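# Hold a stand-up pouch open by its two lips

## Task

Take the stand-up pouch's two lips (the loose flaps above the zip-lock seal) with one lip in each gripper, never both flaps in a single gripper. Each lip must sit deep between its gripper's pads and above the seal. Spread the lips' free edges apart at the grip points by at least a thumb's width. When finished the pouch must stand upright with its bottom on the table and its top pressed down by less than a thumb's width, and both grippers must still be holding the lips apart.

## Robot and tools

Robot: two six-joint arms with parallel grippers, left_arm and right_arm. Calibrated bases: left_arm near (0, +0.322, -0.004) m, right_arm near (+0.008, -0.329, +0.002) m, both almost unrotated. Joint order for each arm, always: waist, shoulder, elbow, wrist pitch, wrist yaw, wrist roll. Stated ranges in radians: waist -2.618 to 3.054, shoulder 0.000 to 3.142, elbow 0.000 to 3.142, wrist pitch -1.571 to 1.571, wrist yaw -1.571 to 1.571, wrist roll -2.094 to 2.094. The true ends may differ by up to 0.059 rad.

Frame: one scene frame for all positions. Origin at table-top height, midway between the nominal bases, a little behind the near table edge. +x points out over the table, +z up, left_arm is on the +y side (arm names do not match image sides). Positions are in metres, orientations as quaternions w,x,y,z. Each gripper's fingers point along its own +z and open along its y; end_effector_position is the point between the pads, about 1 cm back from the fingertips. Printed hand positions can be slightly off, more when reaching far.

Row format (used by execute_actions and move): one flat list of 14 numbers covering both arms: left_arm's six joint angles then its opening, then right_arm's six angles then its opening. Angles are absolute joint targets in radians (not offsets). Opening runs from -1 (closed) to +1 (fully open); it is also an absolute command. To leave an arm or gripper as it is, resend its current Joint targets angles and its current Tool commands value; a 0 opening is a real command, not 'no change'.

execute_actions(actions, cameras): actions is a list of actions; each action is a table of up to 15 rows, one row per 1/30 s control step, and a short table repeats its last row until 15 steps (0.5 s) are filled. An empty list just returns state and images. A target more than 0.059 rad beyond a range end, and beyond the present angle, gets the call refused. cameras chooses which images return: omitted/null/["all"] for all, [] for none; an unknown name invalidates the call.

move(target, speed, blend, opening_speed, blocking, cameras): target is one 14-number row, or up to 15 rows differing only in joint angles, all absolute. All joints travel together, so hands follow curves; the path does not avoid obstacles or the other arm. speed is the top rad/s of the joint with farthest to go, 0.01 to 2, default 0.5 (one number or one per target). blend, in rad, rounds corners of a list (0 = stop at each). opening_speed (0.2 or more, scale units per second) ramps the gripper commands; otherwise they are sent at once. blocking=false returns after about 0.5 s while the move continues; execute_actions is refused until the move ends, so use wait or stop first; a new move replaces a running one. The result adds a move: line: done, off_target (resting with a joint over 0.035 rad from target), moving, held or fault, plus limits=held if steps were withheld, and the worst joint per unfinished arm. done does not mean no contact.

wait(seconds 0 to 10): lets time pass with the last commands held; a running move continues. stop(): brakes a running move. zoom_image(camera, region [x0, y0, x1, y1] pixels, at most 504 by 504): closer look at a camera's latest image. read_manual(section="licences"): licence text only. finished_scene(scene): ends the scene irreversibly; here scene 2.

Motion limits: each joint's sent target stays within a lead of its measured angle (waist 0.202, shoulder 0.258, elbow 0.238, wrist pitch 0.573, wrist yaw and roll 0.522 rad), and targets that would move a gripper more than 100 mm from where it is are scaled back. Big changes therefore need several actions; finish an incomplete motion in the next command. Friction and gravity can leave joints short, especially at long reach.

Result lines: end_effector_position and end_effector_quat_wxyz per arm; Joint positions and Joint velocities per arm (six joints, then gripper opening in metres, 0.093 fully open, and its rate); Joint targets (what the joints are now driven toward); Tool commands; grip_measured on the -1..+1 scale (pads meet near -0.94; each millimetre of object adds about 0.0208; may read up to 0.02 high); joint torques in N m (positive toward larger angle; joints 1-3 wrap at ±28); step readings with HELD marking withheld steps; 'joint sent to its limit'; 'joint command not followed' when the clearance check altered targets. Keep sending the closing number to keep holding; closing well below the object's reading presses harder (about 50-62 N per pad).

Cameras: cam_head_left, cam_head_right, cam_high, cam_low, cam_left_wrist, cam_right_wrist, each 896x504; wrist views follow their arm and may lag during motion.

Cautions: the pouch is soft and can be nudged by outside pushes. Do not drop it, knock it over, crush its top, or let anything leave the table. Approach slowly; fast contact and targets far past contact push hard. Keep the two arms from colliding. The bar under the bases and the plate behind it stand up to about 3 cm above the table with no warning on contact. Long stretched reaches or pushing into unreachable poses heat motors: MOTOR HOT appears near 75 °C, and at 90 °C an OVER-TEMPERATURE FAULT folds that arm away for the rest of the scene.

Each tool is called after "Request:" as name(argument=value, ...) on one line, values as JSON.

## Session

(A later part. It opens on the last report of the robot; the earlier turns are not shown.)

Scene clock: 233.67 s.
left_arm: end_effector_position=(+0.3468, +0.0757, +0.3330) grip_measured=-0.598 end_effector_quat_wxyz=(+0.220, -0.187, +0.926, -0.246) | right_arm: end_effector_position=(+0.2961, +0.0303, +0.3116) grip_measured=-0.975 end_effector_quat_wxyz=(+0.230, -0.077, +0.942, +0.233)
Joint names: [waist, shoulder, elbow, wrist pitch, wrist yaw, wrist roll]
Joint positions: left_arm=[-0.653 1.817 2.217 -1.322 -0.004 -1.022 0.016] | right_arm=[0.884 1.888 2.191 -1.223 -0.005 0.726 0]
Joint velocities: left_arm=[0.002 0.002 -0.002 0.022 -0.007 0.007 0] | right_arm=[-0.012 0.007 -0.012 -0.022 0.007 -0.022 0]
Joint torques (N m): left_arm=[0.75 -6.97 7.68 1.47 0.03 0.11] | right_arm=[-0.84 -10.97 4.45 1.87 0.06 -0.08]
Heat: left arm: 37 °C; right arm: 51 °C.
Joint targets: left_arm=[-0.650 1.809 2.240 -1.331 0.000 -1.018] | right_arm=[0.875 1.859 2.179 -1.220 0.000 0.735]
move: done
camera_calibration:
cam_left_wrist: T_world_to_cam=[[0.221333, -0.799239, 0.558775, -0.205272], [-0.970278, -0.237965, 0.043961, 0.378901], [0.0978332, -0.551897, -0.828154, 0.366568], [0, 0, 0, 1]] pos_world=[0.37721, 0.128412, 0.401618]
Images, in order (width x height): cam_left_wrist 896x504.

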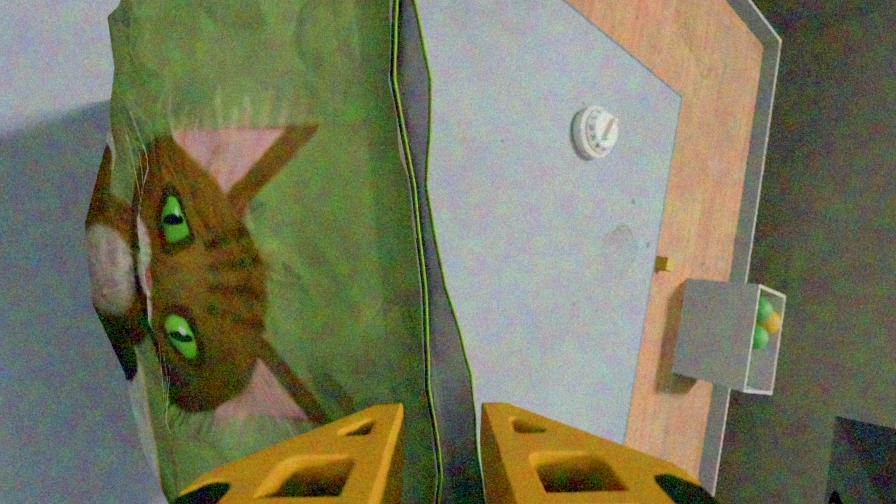

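Request:
move(target=[-0.648,1.7153,2.0111,-1.1958,0,-1.018,-0.6,0.875,1.8588,2.179,-1.220,0,0.735,-1], speed=0.15, cameras=["cam_left_wrist","cam_right_wrist"])

Request:
zoom_image(camera="cam_left_wrist", region=[300, 254, 600, 504])

Request:
zoom_image(camera="cam_right_wrist", region=[200, 0, 550, 350])

Scene clock: 242.73 s.
left_arm: end_effector_position=(+0.3433, +0.0790, +0.3110) grip_measured=-0.598 end_effector_quat_wxyz=(+0.217, -0.188, +0.927, -0.242) | right_arm: end_effector_position=(+0.2963, +0.0300, +0.3116) grip_measured=-0.975 end_effector_quat_wxyz=(+0.230, -0.076, +0.942, +0.233)
Joint names: [waist, shoulder, elbow, wrist pitch, wrist yaw, wrist roll]
Joint positions: left_arm=[-0.651 1.74 2.022 -1.213 -0.004 -1.022 0.016] | right_arm=[0.884 1.888 2.191 -1.223 -0.005 0.727 0]
Joint velocities: left_arm=[-0.007 -0.002 0.002 0.037 -0.007 0.037 -0.001] | right_arm=[0.017 -0.017 -0.002 -0.051 -0.007 -0.081 0]
Joint torques (N m): left_arm=[0.84 -7.76 5.34 1.71 0.03 0.09] | right_arm=[-0.55 -10.92 4.41 1.87 0.07 -0.01]
Heat: left arm: 37 °C; right arm: 52 °C.
Joint targets: left_arm=[-0.648 1.715 2.011 -1.196 0.000 -1.018] | right_arm=[0.875 1.859 2.179 -1.220 0.000 0.735]
move: done
camera_calibration:
cam_left_wrist: T_world_to_cam=[[0.227042, -0.80161, 0.553059, -0.189493], [-0.969426, -0.240305, 0.0496675, 0.375416], [0.0930889, -0.547426, -0.83166, 0.352882], [0, 0, 0, 1]] pos_world=[0.374111, 0.131492, 0.379633]
cam_right_wrist: T_world_to_cam=[[0.260001, -0.888928, -0.377103, 0.0647569], [-0.965398, -0.247445, -0.0823202, 0.358223], [-0.0201358, 0.385458, -0.922506, 0.365202], [0, 0, 0, 1]] pos_world=[0.336345, 0.00543468, 0.39081]
Images, in order (width x height): cam_left_wrist 896x504, cam_right_wrist 896x504.

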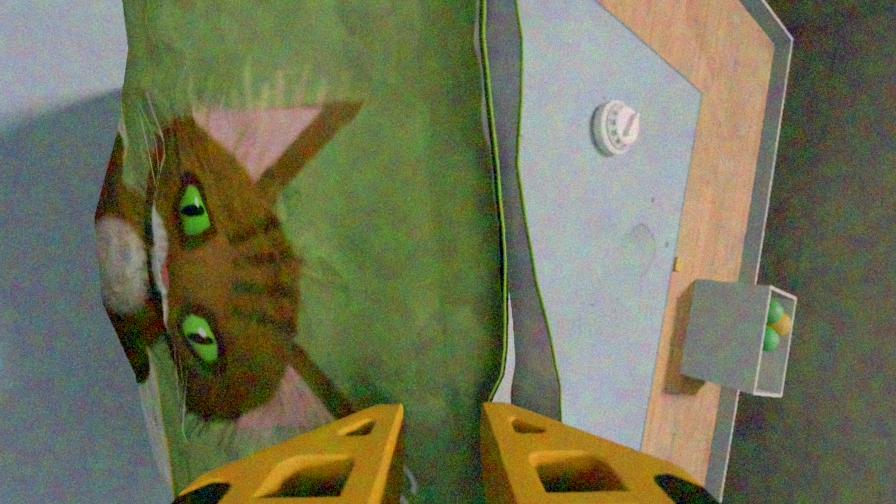

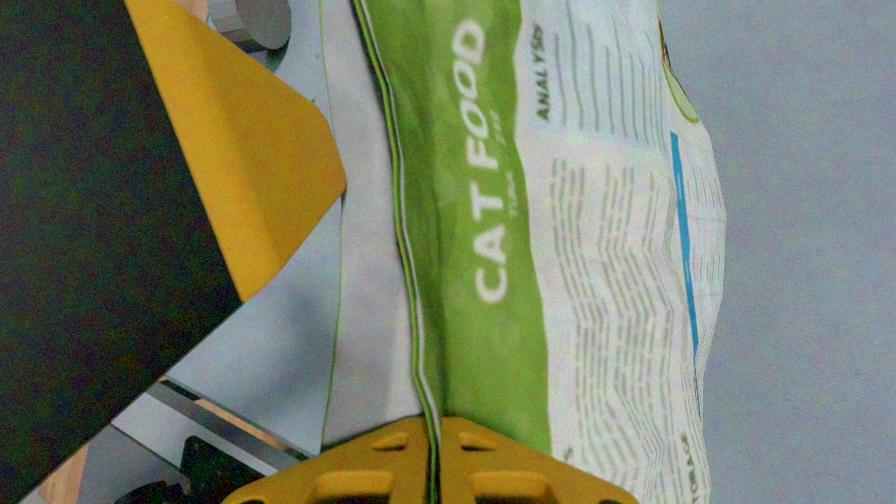

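Scaled by 1.680 from the camera's 896x504 image, which has a finer 1280x720 frame.

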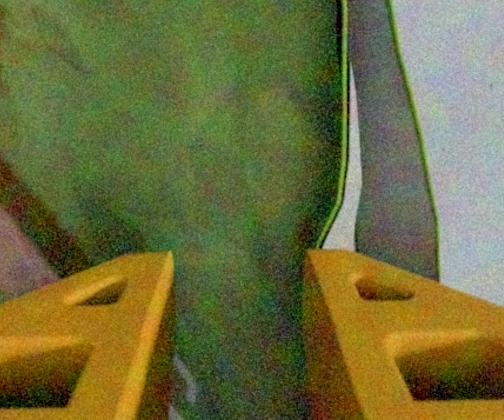

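Scaled by 1.440 from the camera's 896x504 image, which has a finer 1280x720 frame.

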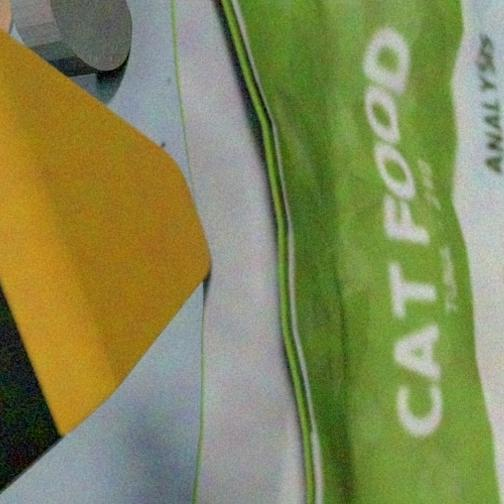

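Request:
zoom_image(camera="cam_left_wrist", region=[400, 354, 560, 504])

Request:
zoom_image(camera="cam_right_wrist", region=[280, 60, 440, 260])

Scaled by 3.150 from the camera's 896x504 image, which has a finer 1280x720 frame.

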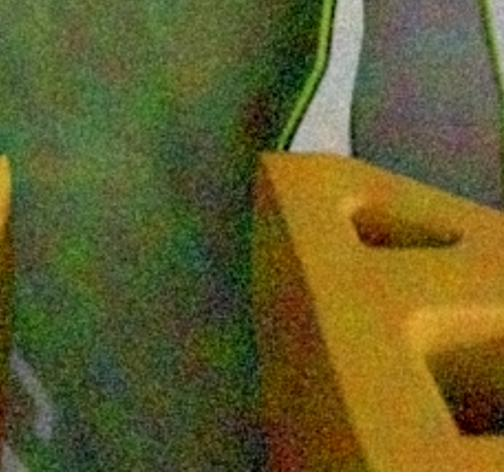

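Scaled by 2.520 from the camera's 896x504 image, which has a finer 1280x720 frame.

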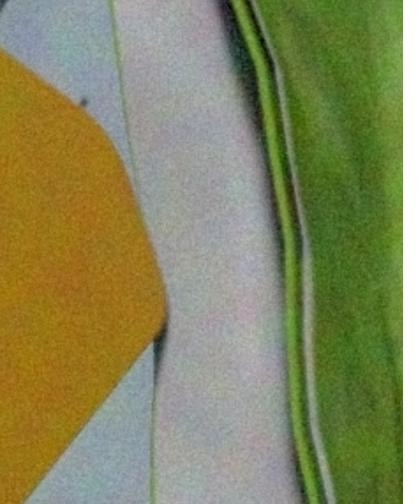

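Request:
move(target=[-0.65,1.80,2.25,-1.35,0,-1.018,-0.6,0.875,1.8588,2.179,-1.220,0,0.735,-1], speed=0.2, cameras=["cam_left_wrist","cam_right_wrist"])

Request:
zoom_image(camera="cam_left_wrist", region=[350, 304, 590, 504])

Request:
zoom_image(camera="cam_right_wrist", region=[280, 60, 440, 260])

Scene clock: 265.47 s.
left_arm: end_effector_position=(+0.3389, +0.0828, +0.3461) grip_measured=-0.598 end_effector_quat_wxyz=(+0.227, -0.187, +0.922, -0.253) | right_arm: end_effector_position=(+0.2962, +0.0301, +0.3116) grip_measured=-0.975 end_effector_quat_wxyz=(+0.230, -0.077, +0.942, +0.234)
Joint names: [waist, shoulder, elbow, wrist pitch, wrist yaw, wrist roll]
Joint positions: left_arm=[-0.651 1.785 2.226 -1.341 -0.004 -1.022 0.016] | right_arm=[0.884 1.888 2.191 -1.223 -0.005 0.727 0]
Joint velocities: left_arm=[-0.007 -0.007 0.007 -0.022 0.007 0.066 0] | right_arm=[0.002 -0.012 -0.007 -0.007 -0.007 0.007 0]
Joint torques (N m): left_arm=[0.72 -4.72 7.77 1.48 0.03 0.09] | right_arm=[-0.65 -10.88 4.56 1.85 0.11 -0.01]
Heat: left arm: 37 °C; right arm: 54 °C.
Joint targets: left_arm=[-0.650 1.800 2.250 -1.350 0.000 -1.018] | right_arm=[0.875 1.859 2.179 -1.220 0.000 0.735]
move: done
camera_calibration:
cam_left_wrist: T_world_to_cam=[[0.213306, -0.791296, 0.573019, -0.207969], [-0.970315, -0.240004, 0.0297716, 0.377462], [0.113969, -0.56236, -0.819001, 0.374386], [0, 0, 0, 1]] pos_world=[0.36795, 0.136568, 0.414555]
cam_right_wrist: T_world_to_cam=[[0.260244, -0.888663, -0.377559, 0.0649163], [-0.96532, -0.24787, -0.0819628, 0.358026], [-0.0207483, 0.385795, -0.922351, 0.365291], [0, 0, 0, 1]] pos_world=[0.336294, 0.00550515, 0.390781]
Images, in order (width x height): cam_left_wrist 896x504, cam_right_wrist 896x504.

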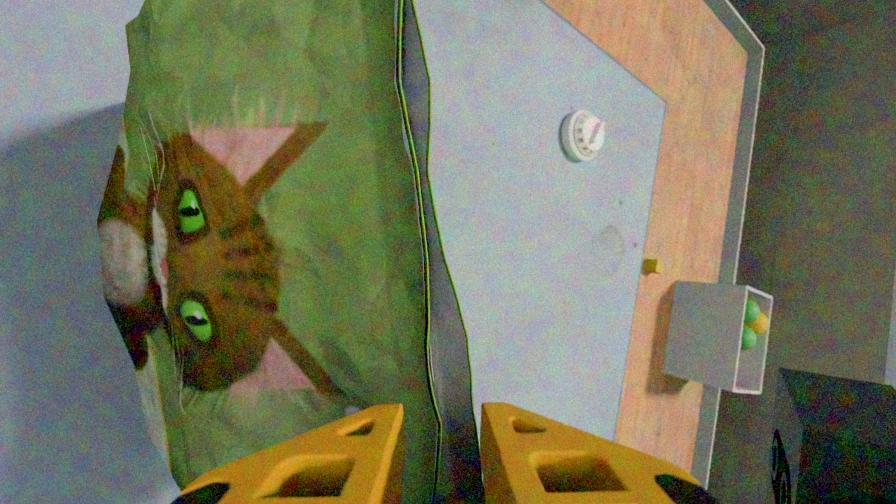

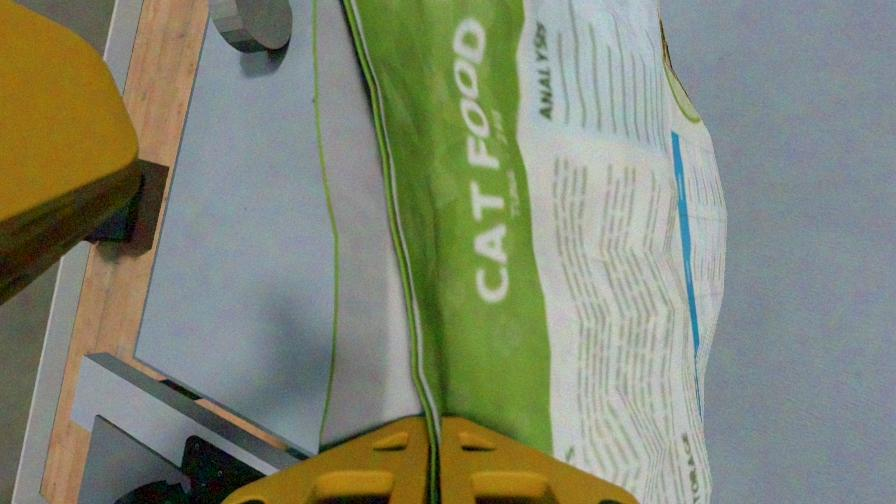

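Scaled by 2.100 from the camera's 896x504 image, which has a finer 1280x720 frame.

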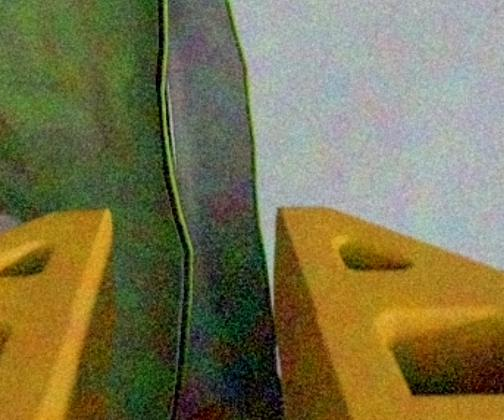

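Scaled by 2.520 from the camera's 896x504 image, which has a finer 1280x720 frame.

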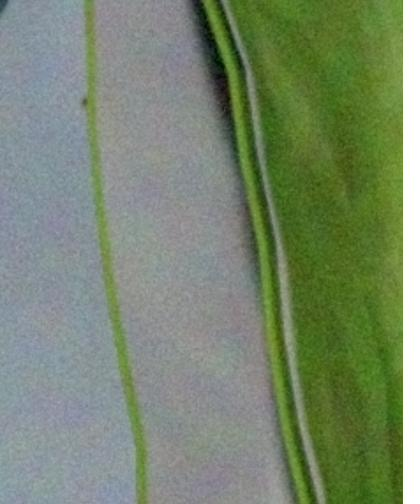

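Request:
move(target=[-0.662,1.8177,2.2518,-1.334,0,-1.018,-0.6,0.875,1.8588,2.179,-1.220,0,0.735,-1], speed=0.2, cameras=["cam_left_wrist"])

Request:
zoom_image(camera="cam_left_wrist", region=[350, 304, 590, 504])

Scene clock: 270.67 s.
left_arm: end_effector_position=(+0.3412, +0.0790, +0.3383) grip_measured=-0.598 end_effector_quat_wxyz=(+0.220, -0.186, +0.925, -0.246) | right_arm: end_effector_position=(+0.2962, +0.0302, +0.3116) grip_measured=-0.975 end_effector_quat_wxyz=(+0.230, -0.077, +0.942, +0.234)
Joint names: [waist, shoulder, elbow, wrist pitch, wrist yaw, wrist roll]
Joint positions: left_arm=[-0.654 1.804 2.227 -1.342 -0.004 -1.022 0.016] | right_arm=[0.884 1.888 2.191 -1.223 -0.006 0.727 0]
Joint velocities: left_arm=[-0.007 0.002 -0.002 0.066 -0.007 0.007 0] | right_arm=[-0.007 -0.012 -0.002 0.037 -0.007 0.007 0]
Joint torques (N m): left_arm=[0.03 -5.12 8.02 1.67 0.02 0.11] | right_arm=[-0.79 -11.06 4.49 1.89 0.08 -0.02]
Heat: left arm: 37 °C; right arm: 54 °C.
Joint targets: left_arm=[-0.662 1.818 2.252 -1.334 0.000 -1.018] | right_arm=[0.875 1.859 2.179 -1.220 0.000 0.735]
move: done
camera_calibration:
cam_left_wrist: T_world_to_cam=[[0.219421, -0.799075, 0.559761, -0.204], [-0.97069, -0.236466, 0.0429388, 0.374386], [0.0980535, -0.552777, -0.827541, 0.373195], [0, 0, 0, 1]] pos_world=[0.371582, 0.131811, 0.40695]
Images, in order (width x height): cam_left_wrist 896x504.

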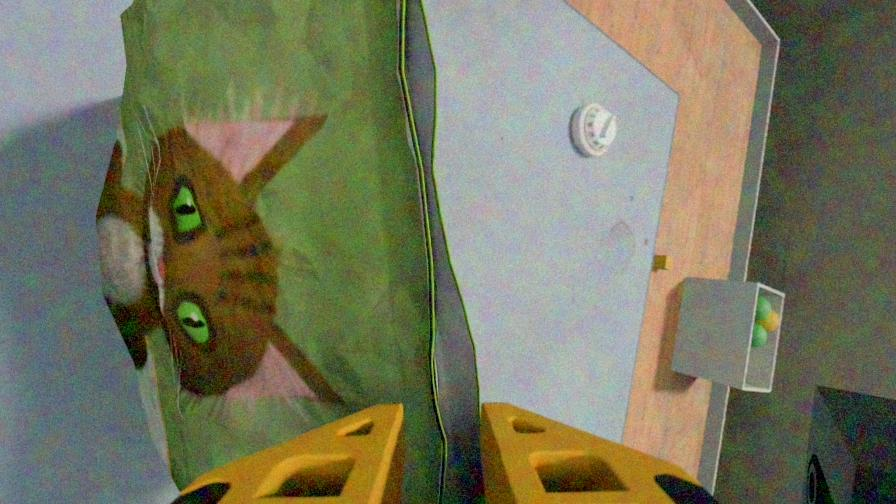

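Scaled by 2.100 from the camera's 896x504 image, which has a finer 1280x720 frame.

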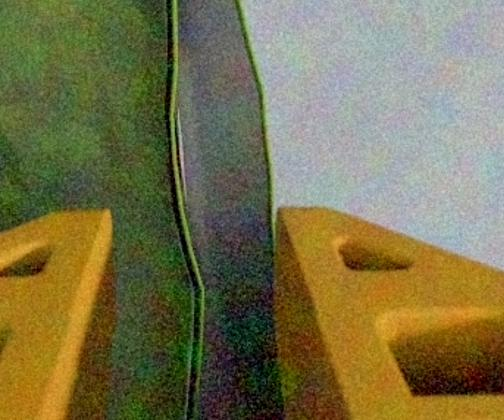

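Request:
move(target=[-0.662,1.7874,2.1462,-1.2588,0,-1.018,-0.6,0.875,1.8588,2.179,-1.220,0,0.735,-1], speed=0.2, cameras=["cam_left_wrist"])

Request:
zoom_image(camera="cam_left_wrist", region=[350, 304, 590, 504])

Scene clock: 274.17 s.
left_arm: end_effector_position=(+0.3491, +0.0730, +0.3234) grip_measured=-0.598 end_effector_quat_wxyz=(+0.219, -0.186, +0.926, -0.245) | right_arm: end_effector_position=(+0.2962, +0.0302, +0.3116) grip_measured=-0.975 end_effector_quat_wxyz=(+0.230, -0.077, +0.942, +0.234)
Joint names: [waist, shoulder, elbow, wrist pitch, wrist yaw, wrist roll]
Joint positions: left_arm=[-0.654 1.804 2.156 -1.276 -0.004 -1.022 0.016] | right_arm=[0.884 1.888 2.191 -1.223 -0.006 0.727 0]
Joint velocities: left_arm=[0.007 -0.002 -0.002 0.081 -0.007 0.022 0.001] | right_arm=[-0.012 0.007 -0.007 -0.022 -0.125 -0.007 0]
Joint torques (N m): left_arm=[0.1 -7.49 5.12 1.7 0.02 0.07] | right_arm=[-0.8 -10.99 4.66 1.86 0.05 0]
Heat: left arm: 37 °C; right arm: 54 °C.
Joint targets: left_arm=[-0.662 1.787 2.146 -1.259 0.000 -1.018] | right_arm=[0.875 1.859 2.179 -1.220 0.000 0.735]
move: done
camera_calibration:
cam_left_wrist: T_world_to_cam=[[0.221433, -0.800598, 0.556786, -0.20183], [-0.970541, -0.236525, 0.0458854, 0.380274], [0.0949577, -0.550544, -0.829388, 0.358231], [0, 0, 0, 1]] pos_world=[0.379747, 0.125581, 0.392039]
Images, in order (width x height): cam_left_wrist 896x504.

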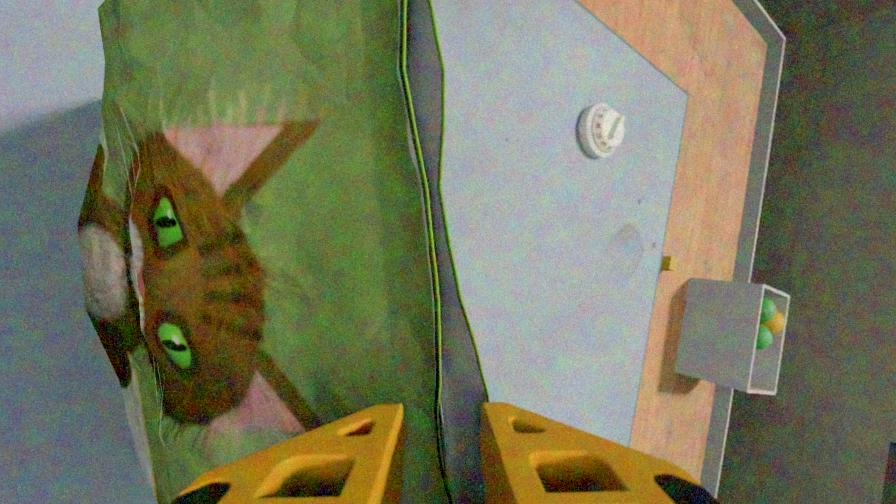

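Scaled by 2.100 from the camera's 896x504 image, which has a finer 1280x720 frame.

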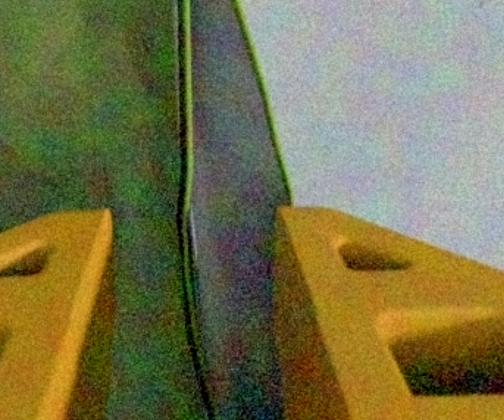

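Request:
move(target=[-0.645,1.809,2.2402,-1.3312,0,-1.018,-0.6,0.875,1.8588,2.179,-1.220,0,0.735,-1], speed=0.15, cameras=["cam_left_wrist"])

Request:
zoom_image(camera="cam_left_wrist", region=[350, 304, 590, 504])

Scene clock: 289.90 s.
left_arm: end_effector_position=(+0.3453, +0.0786, +0.3381) grip_measured=-0.598 end_effector_quat_wxyz=(+0.224, -0.188, +0.923, -0.249) | right_arm: end_effector_position=(+0.2962, +0.0302, +0.3116) grip_measured=-0.975 end_effector_quat_wxyz=(+0.230, -0.077, +0.942, +0.234)
Joint names: [waist, shoulder, elbow, wrist pitch, wrist yaw, wrist roll]
Joint positions: left_arm=[-0.649 1.804 2.217 -1.322 -0.004 -1.022 0.016] | right_arm=[0.884 1.888 2.191 -1.223 -0.006 0.727 0]
Joint velocities: left_arm=[0.002 0.002 0.002 0.022 -0.037 0.022 0.001] | right_arm=[-0.007 0.012 -0.012 -0.051 -0.007 0.022 0]
Joint torques (N m): left_arm=[1.05 -5.72 7.83 1.47 0.05 0.11] | right_arm=[-0.64 -10.89 4.45 1.86 0.09 -0.01]
Heat: left arm: 37 °C; right arm: 55 °C.
Joint targets: left_arm=[-0.645 1.809 2.240 -1.331 0.000 -1.018] | right_arm=[0.875 1.859 2.179 -1.220 0.000 0.735]
move: done
camera_calibration:
cam_left_wrist: T_world_to_cam=[[0.218524, -0.794261, 0.566918, -0.2076], [-0.969818, -0.241168, 0.0359451, 0.380769], [0.108173, -0.557662, -0.822989, 0.367737], [0, 0, 0, 1]] pos_world=[0.374863, 0.132014, 0.406649]
Images, in order (width x height): cam_left_wrist 896x504.

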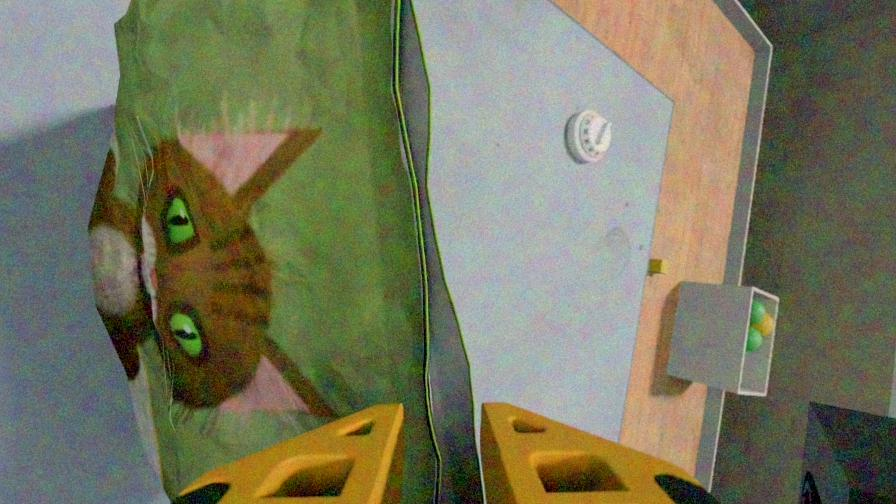

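Scaled by 2.100 from the camera's 896x504 image, which has a finer 1280x720 frame.

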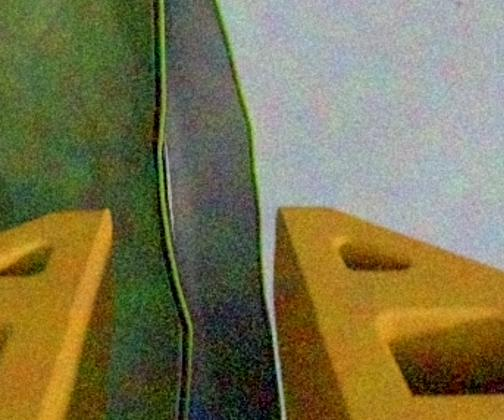

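Request:
move(target=[-0.649,1.7766,2.1327,-1.2561,0,-1.018,-0.6,0.875,1.8588,2.179,-1.220,0,0.735,-1], speed=0.1, cameras=["cam_left_wrist"])

Request:
zoom_image(camera="cam_left_wrist", region=[350, 304, 590, 504])

Scene clock: 297.43 s.
left_arm: end_effector_position=(+0.3502, +0.0748, +0.3191) grip_measured=-0.598 end_effector_quat_wxyz=(+0.216, -0.189, +0.927, -0.241) | right_arm: end_effector_position=(+0.2962, +0.0302, +0.3116) grip_measured=-0.975 end_effector_quat_wxyz=(+0.230, -0.077, +0.942, +0.234)
Joint names: [waist, shoulder, elbow, wrist pitch, wrist yaw, wrist roll]
Joint positions: left_arm=[-0.649 1.804 2.143 -1.273 -0.004 -1.022 0.016] | right_arm=[0.884 1.888 2.191 -1.223 -0.006 0.727 0]
Joint velocities: left_arm=[-0.007 -0.007 -0.022 0.007 -0.022 -0.037 -0.001] | right_arm=[-0.007 -0.027 -0.002 0.051 -0.007 0.007 0]
Joint torques (N m): left_arm=[0.8 -8.34 5.24 1.7 0.01 0.09] | right_arm=[-0.65 -10.86 4.66 1.87 0.05 -0.01]
Heat: left arm: 37 °C; right arm: 55 °C.
Joint targets: left_arm=[-0.649 1.777 2.133 -1.256 0.000 -1.018] | right_arm=[0.875 1.859 2.179 -1.220 0.000 0.735]
move: done
camera_calibration:
cam_left_wrist: T_world_to_cam=[[0.229967, -0.802838, 0.55006, -0.198982], [-0.968975, -0.241488, 0.0526423, 0.379673], [0.0905698, -0.5451, -0.833464, 0.357994], [0, 0, 0, 1]] pos_world=[0.381229, 0.127079, 0.387841]
Images, in order (width x height): cam_left_wrist 896x504.

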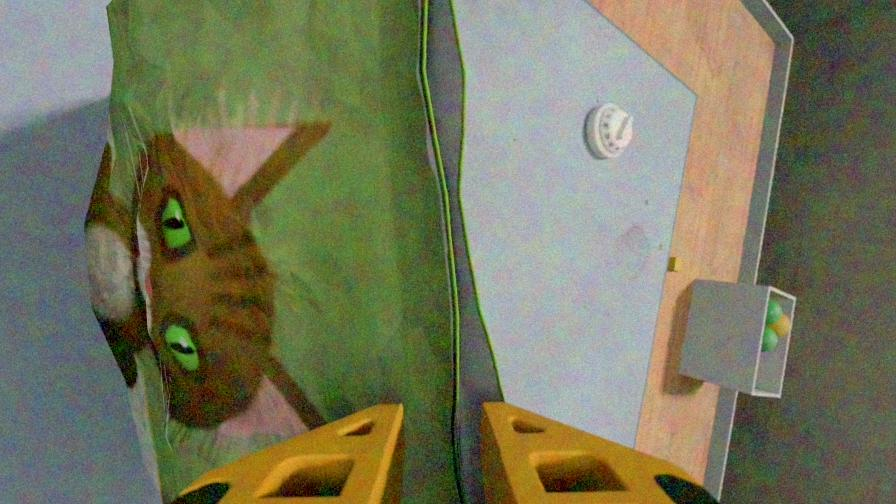

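Scaled by 2.100 from the camera's 896x504 image, which has a finer 1280x720 frame.

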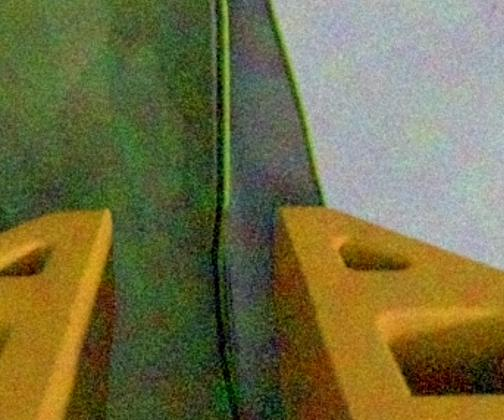

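Request:
move(target=[-0.644,1.7406,2.0364,-1.1958,0,-1.018,-0.6,0.875,1.8588,2.179,-1.220,0,0.735,-1], speed=0.08, cameras=["cam_left_wrist","cam_head_left"])

Request:
zoom_image(camera="cam_left_wrist", region=[350, 304, 590, 504])

Scene clock: 305.13 s.
left_arm: end_effector_position=(+0.3492, +0.0753, +0.3088) grip_measured=-0.598 end_effector_quat_wxyz=(+0.216, -0.189, +0.927, -0.241) | right_arm: end_effector_position=(+0.2962, +0.0302, +0.3116) grip_measured=-0.975 end_effector_quat_wxyz=(+0.230, -0.077, +0.942, +0.234)
Joint names: [waist, shoulder, elbow, wrist pitch, wrist yaw, wrist roll]
Joint positions: left_arm=[-0.649 1.768 2.047 -1.213 -0.004 -1.022 0.016] | right_arm=[0.884 1.888 2.191 -1.223 -0.006 0.727 0]
Joint velocities: left_arm=[-0.007 -0.007 0.002 -0.051 0.022 -0.007 -0.001] | right_arm=[-0.012 0.007 -0.012 -0.022 -0.022 0.007 0]
Joint torques (N m): left_arm=[1.11 -8.32 5.24 1.72 0.01 0.11] | right_arm=[-0.79 -10.92 4.63 1.86 0.08 -0.02]
Heat: left arm: 38 °C; right arm: 56 °C.
Joint targets: left_arm=[-0.644 1.741 2.036 -1.196 0.000 -1.018] | right_arm=[0.875 1.859 2.179 -1.220 0.000 0.735]
move: done
camera_calibration:
cam_left_wrist: T_world_to_cam=[[0.229138, -0.802216, 0.551312, -0.192793], [-0.969049, -0.241456, 0.0514154, 0.379795], [0.0918715, -0.546029, -0.832713, 0.349152], [0, 0, 0, 1]] pos_world=[0.380138, 0.12769, 0.377505]
Images, in order (width x height): cam_head_left 896x504, cam_left_wrist 896x504.

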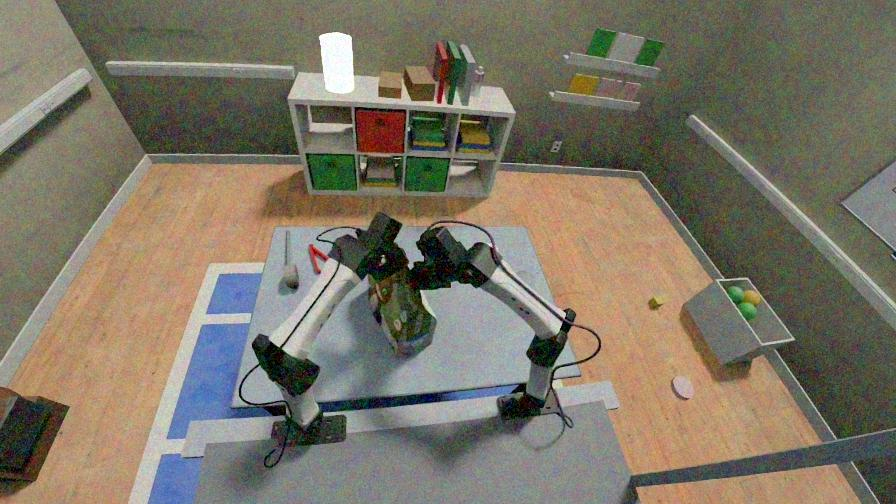

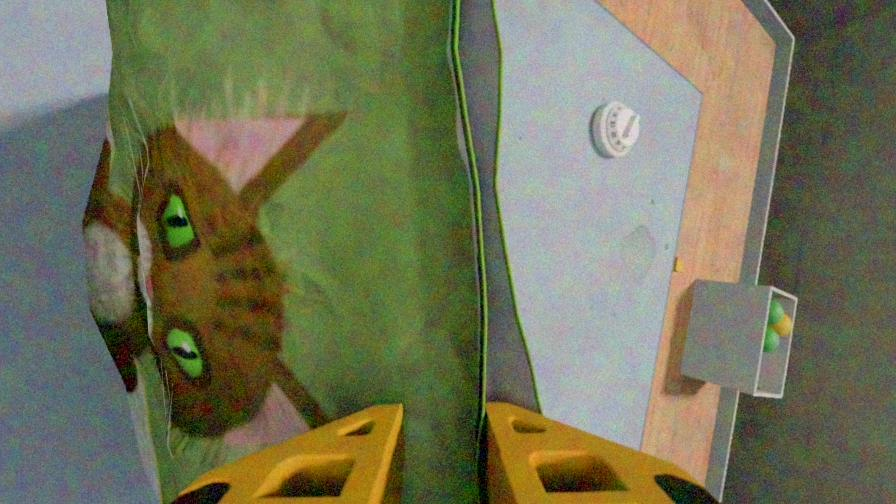

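Scaled by 2.100 from the camera's 896x504 image, which has a finer 1280x720 frame.

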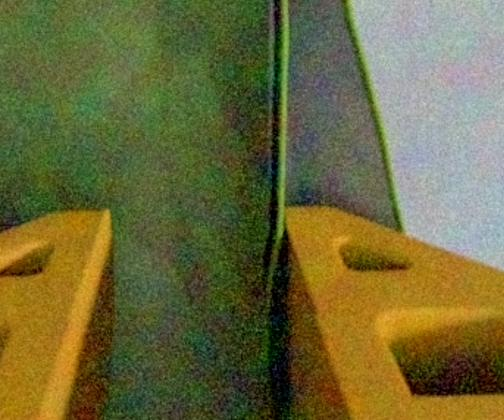

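Request:
move(target=[-0.644,1.7406,2.0364,-1.1958,0,-1.018,-1,0.875,1.8588,2.179,-1.220,0,0.735,-1], opening_speed=0.4, cameras=["cam_left_wrist","cam_right_wrist","cam_high"])

Request:
zoom_image(camera="cam_left_wrist", region=[350, 304, 590, 504])

Request:
zoom_image(camera="cam_right_wrist", region=[350, 304, 590, 504])

Scene clock: 309.20 s.
left_arm: end_effector_position=(+0.3499, +0.0747, +0.3093) grip_measured=-0.980 end_effector_quat_wxyz=(+0.218, -0.189, +0.926, -0.243) | right_arm: end_effector_position=(+0.2962, +0.0303, +0.3116) grip_measured=-0.975 end_effector_quat_wxyz=(+0.230, -0.077, +0.942, +0.234)
Joint names: [waist, shoulder, elbow, wrist pitch, wrist yaw, wrist roll]
Joint positions: left_arm=[-0.649 1.768 2.047 -1.208 -0.003 -1.022 0] | right_arm=[0.884 1.888 2.191 -1.222 -0.006 0.727 0]
Joint velocities: left_arm=[0.002 -0.007 -0.012 0.007 0.037 0.051 0] | right_arm=[-0.002 -0.012 -0.012 0.081 -0.037 -0.037 0]
Joint torques (N m): left_arm=[1.13 -8.2 5.39 1.66 0.01 0.1] | right_arm=[-0.81 -10.86 4.48 1.87 0.11 0]
Heat: left arm: 38 °C; right arm: 56 °C.
Joint targets: left_arm=[-0.644 1.741 2.036 -1.196 0.000 -1.018] | right_arm=[0.875 1.859 2.179 -1.220 0.000 0.735]
move: done
camera_calibration:
cam_left_wrist: T_world_to_cam=[[0.227215, -0.80076, 0.554217, -0.194002], [-0.969253, -0.24115, 0.048943, 0.38112], [0.0944579, -0.548297, -0.830932, 0.347871], [0, 0, 0, 1]] pos_world=[0.380623, 0.127295, 0.377923]
cam_right_wrist: T_world_to_cam=[[0.260584, -0.888285, -0.378213, 0.0651658], [-0.96522, -0.248276, -0.0819128, 0.357979], [-0.0211394, 0.386404, -0.922088, 0.365304], [0, 0, 0, 1]] pos_world=[0.33627, 0.00560901, 0.390812]
Images, in order (width x height): cam_high 896x504, cam_left_wrist 896x504, cam_right_wrist 896x504.

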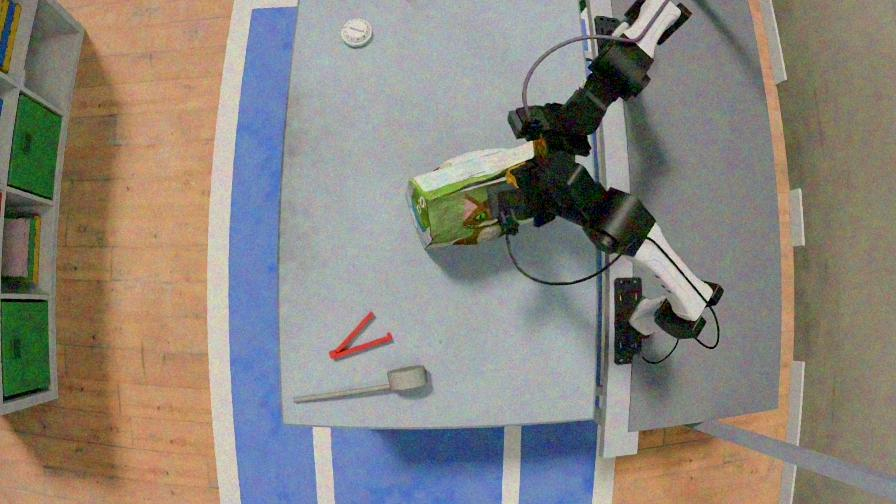

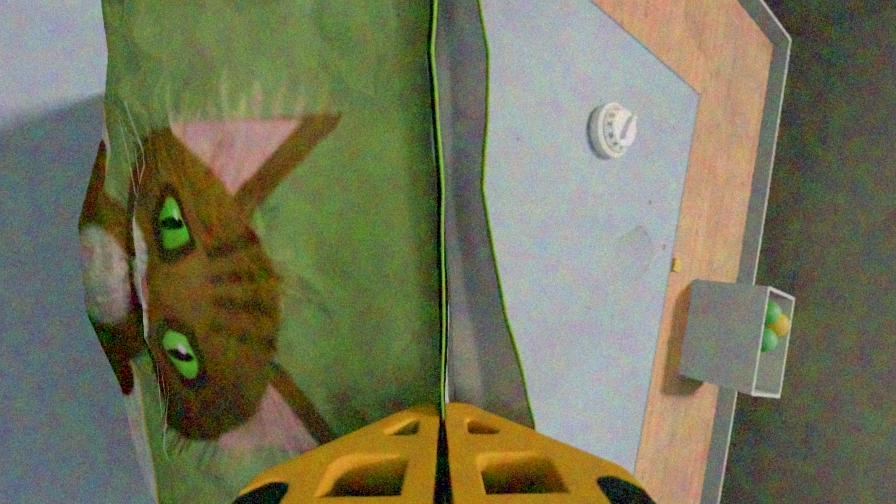

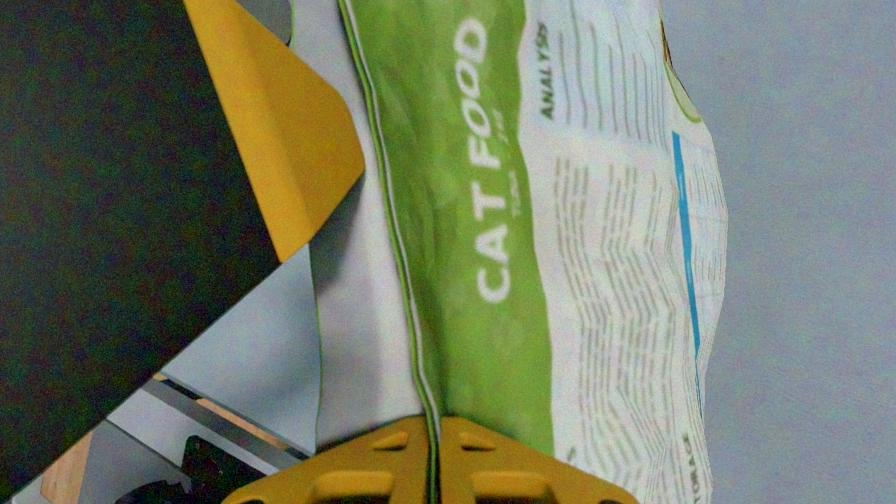

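Scaled by 2.100 from the camera's 896x504 image, which has a finer 1280x720 frame.

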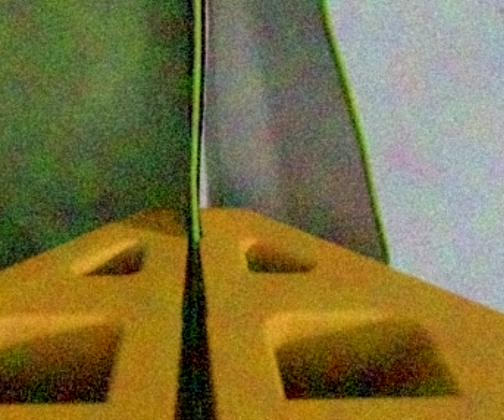

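Scaled by 2.100 from the camera's 896x504 image, which has a finer 1280x720 frame.

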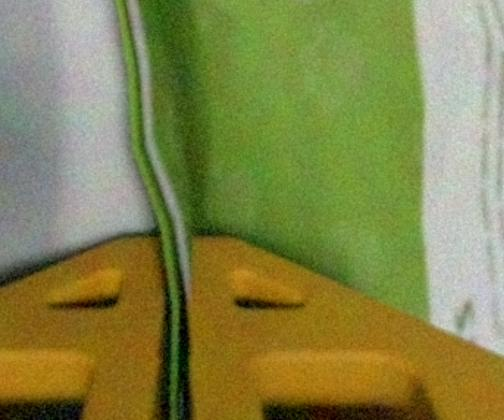

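Request:
zoom_image(camera="cam_left_wrist", region=[400, 380, 490, 440])

Request:
zoom_image(camera="cam_right_wrist", region=[385, 390, 475, 504])

Request:
zoom_image(camera="cam_high", region=[400, 100, 600, 260])

Scaled by 5.600 from the camera's 896x504 image, which has a finer 1280x720 frame.

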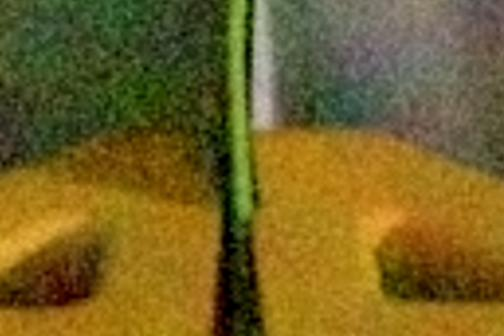

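Scaled by 4.421 from the camera's 896x504 image, which has a finer 1280x720 frame.

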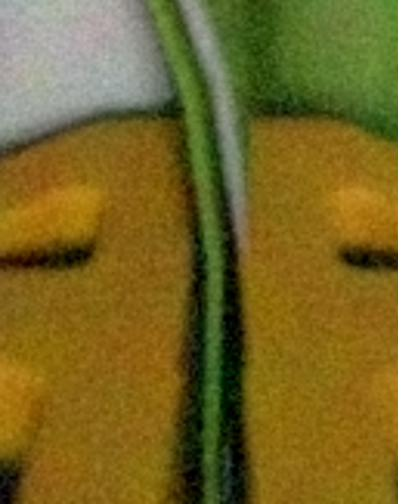

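Scaled by 2.520 from the camera's 896x504 image, which has a finer 1280x720 frame.

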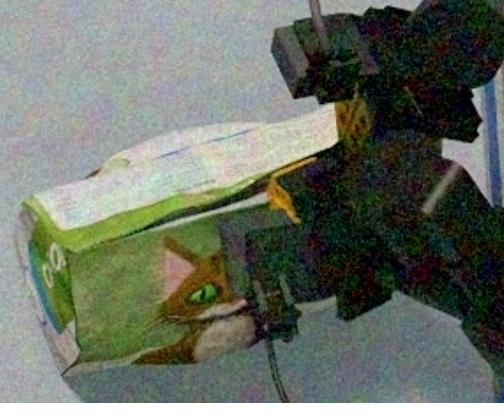

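Request:
move(target=[-0.626,1.6990,1.9898,-1.1908,0,-1.018,-1,0.860,1.8389,2.1519,-1.213,0,0.735,-1], speed=0.06, cameras=["cam_left_wrist","cam_right_wrist","cam_high","cam_low"])

Request:
zoom_image(camera="cam_left_wrist", region=[350, 304, 590, 504])

Request:
zoom_image(camera="cam_right_wrist", region=[350, 304, 590, 504])

Request:
zoom_image(camera="cam_low", region=[300, 100, 600, 400])

Scene clock: 337.03 s.
left_arm: end_effector_position=(+0.3485, +0.0805, +0.3083) grip_measured=-0.980 end_effector_quat_wxyz=(+0.219, -0.193, +0.924, -0.248) | right_arm: end_effector_position=(+0.2964, +0.0299, +0.3118) grip_measured=-0.975 end_effector_quat_wxyz=(+0.228, -0.076, +0.940, +0.243)
Joint names: [waist, shoulder, elbow, wrist pitch, wrist yaw, wrist roll]
Joint positions: left_arm=[-0.637 1.736 1.998 -1.183 0.006 -1.022 0] | right_arm=[0.876 1.873 2.164 -1.199 -0.025 0.727 0]
Joint velocities: left_arm=[-0.002 -0.012 0.002 0.051 0.066 -0.007 0] | right_arm=[-0.017 -0.002 -0.002 0.022 0.095 -0.022 0]
Joint torques (N m): left_arm=[1.52 -8.81 5.59 1.49 -0.08 0.09] | right_arm=[-1.26 -11.12 4.59 1.68 0.28 0]
Heat: left arm: 38 °C; right arm: 57 °C.
Joint targets: left_arm=[-0.626 1.699 1.990 -1.191 0.000 -1.018] | right_arm=[0.860 1.839 2.152 -1.213 0.000 0.735]
move: off_target (left_arm); left_arm: the shoulder is farthest, 0.037 rad from its target
camera_calibration:
cam_left_wrist: T_world_to_cam=[[0.231208, -0.792849, 0.563856, -0.193554], [-0.967718, -0.247177, 0.0492511, 0.381033], [0.100323, -0.55704, -0.824404, 0.34698], [0, 0, 0, 1]] pos_world=[0.378674, 0.134006, 0.376422]
cam_right_wrist: T_world_to_cam=[[0.262511, -0.880397, -0.394954, 0.069273], [-0.964552, -0.25086, -0.0819041, 0.358001], [-0.0269703, 0.402455, -0.915043, 0.364659], [0, 0, 0, 1]] pos_world=[0.336961, 0.00403733, 0.39036]
Images, in order (width x height): cam_high 896x504, cam_low 896x504, cam_left_wrist 896x504, cam_right_wrist 896x504.

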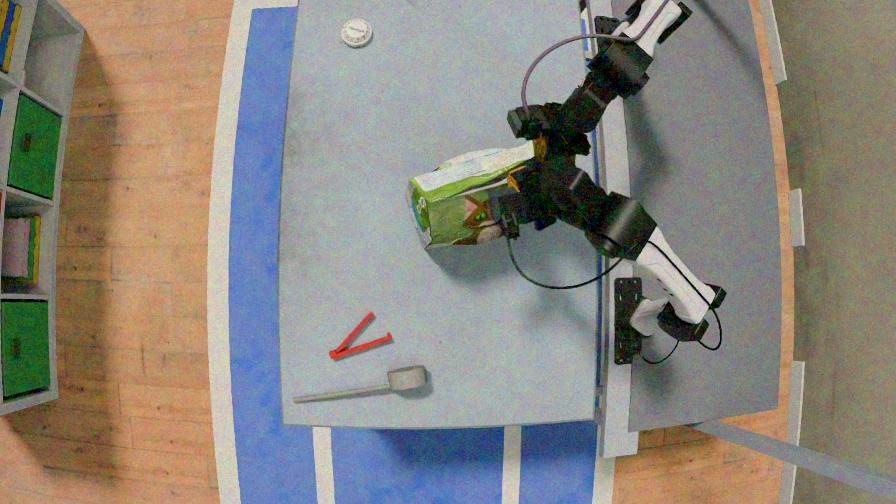

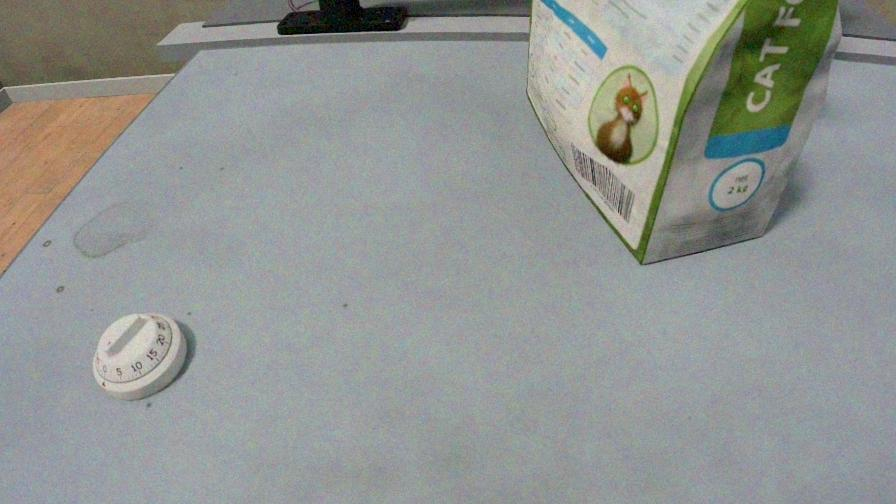

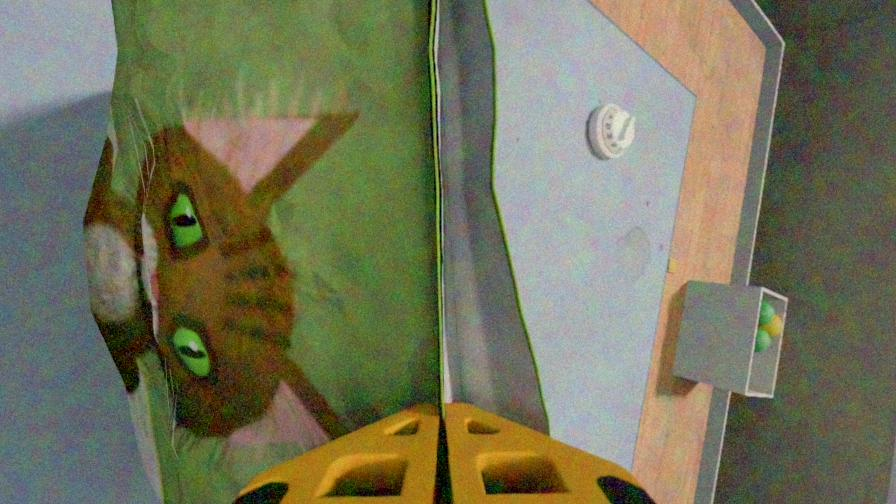

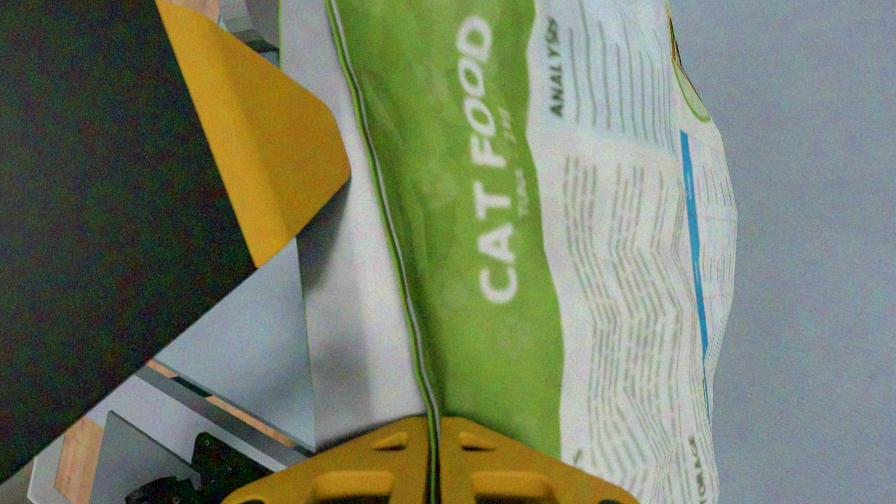

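Scaled by 2.100 from the camera's 896x504 image, which has a finer 1280x720 frame.

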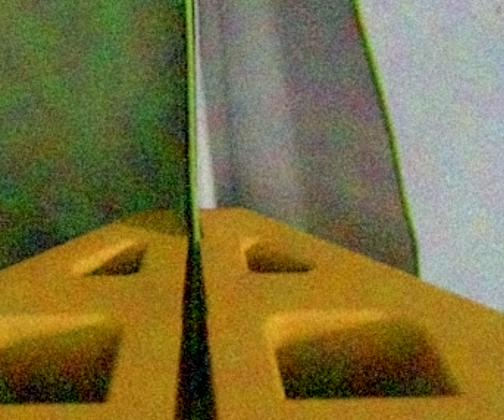

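Scaled by 2.100 from the camera's 896x504 image, which has a finer 1280x720 frame.

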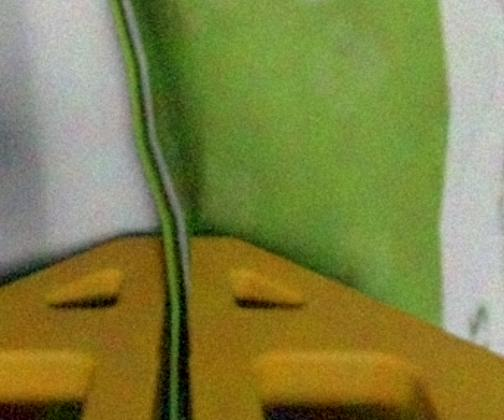

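Scaled by 1.680 from the camera's 896x504 image, which has a finer 1280x720 frame.

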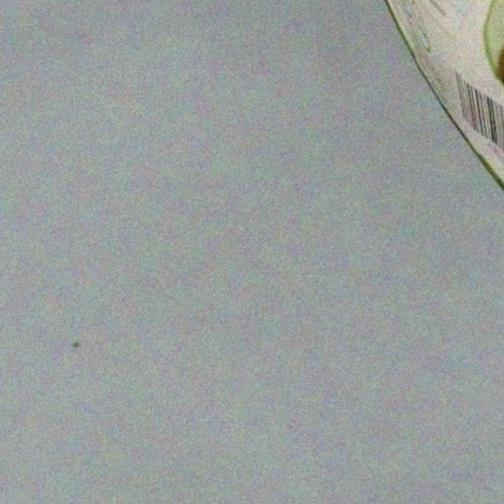

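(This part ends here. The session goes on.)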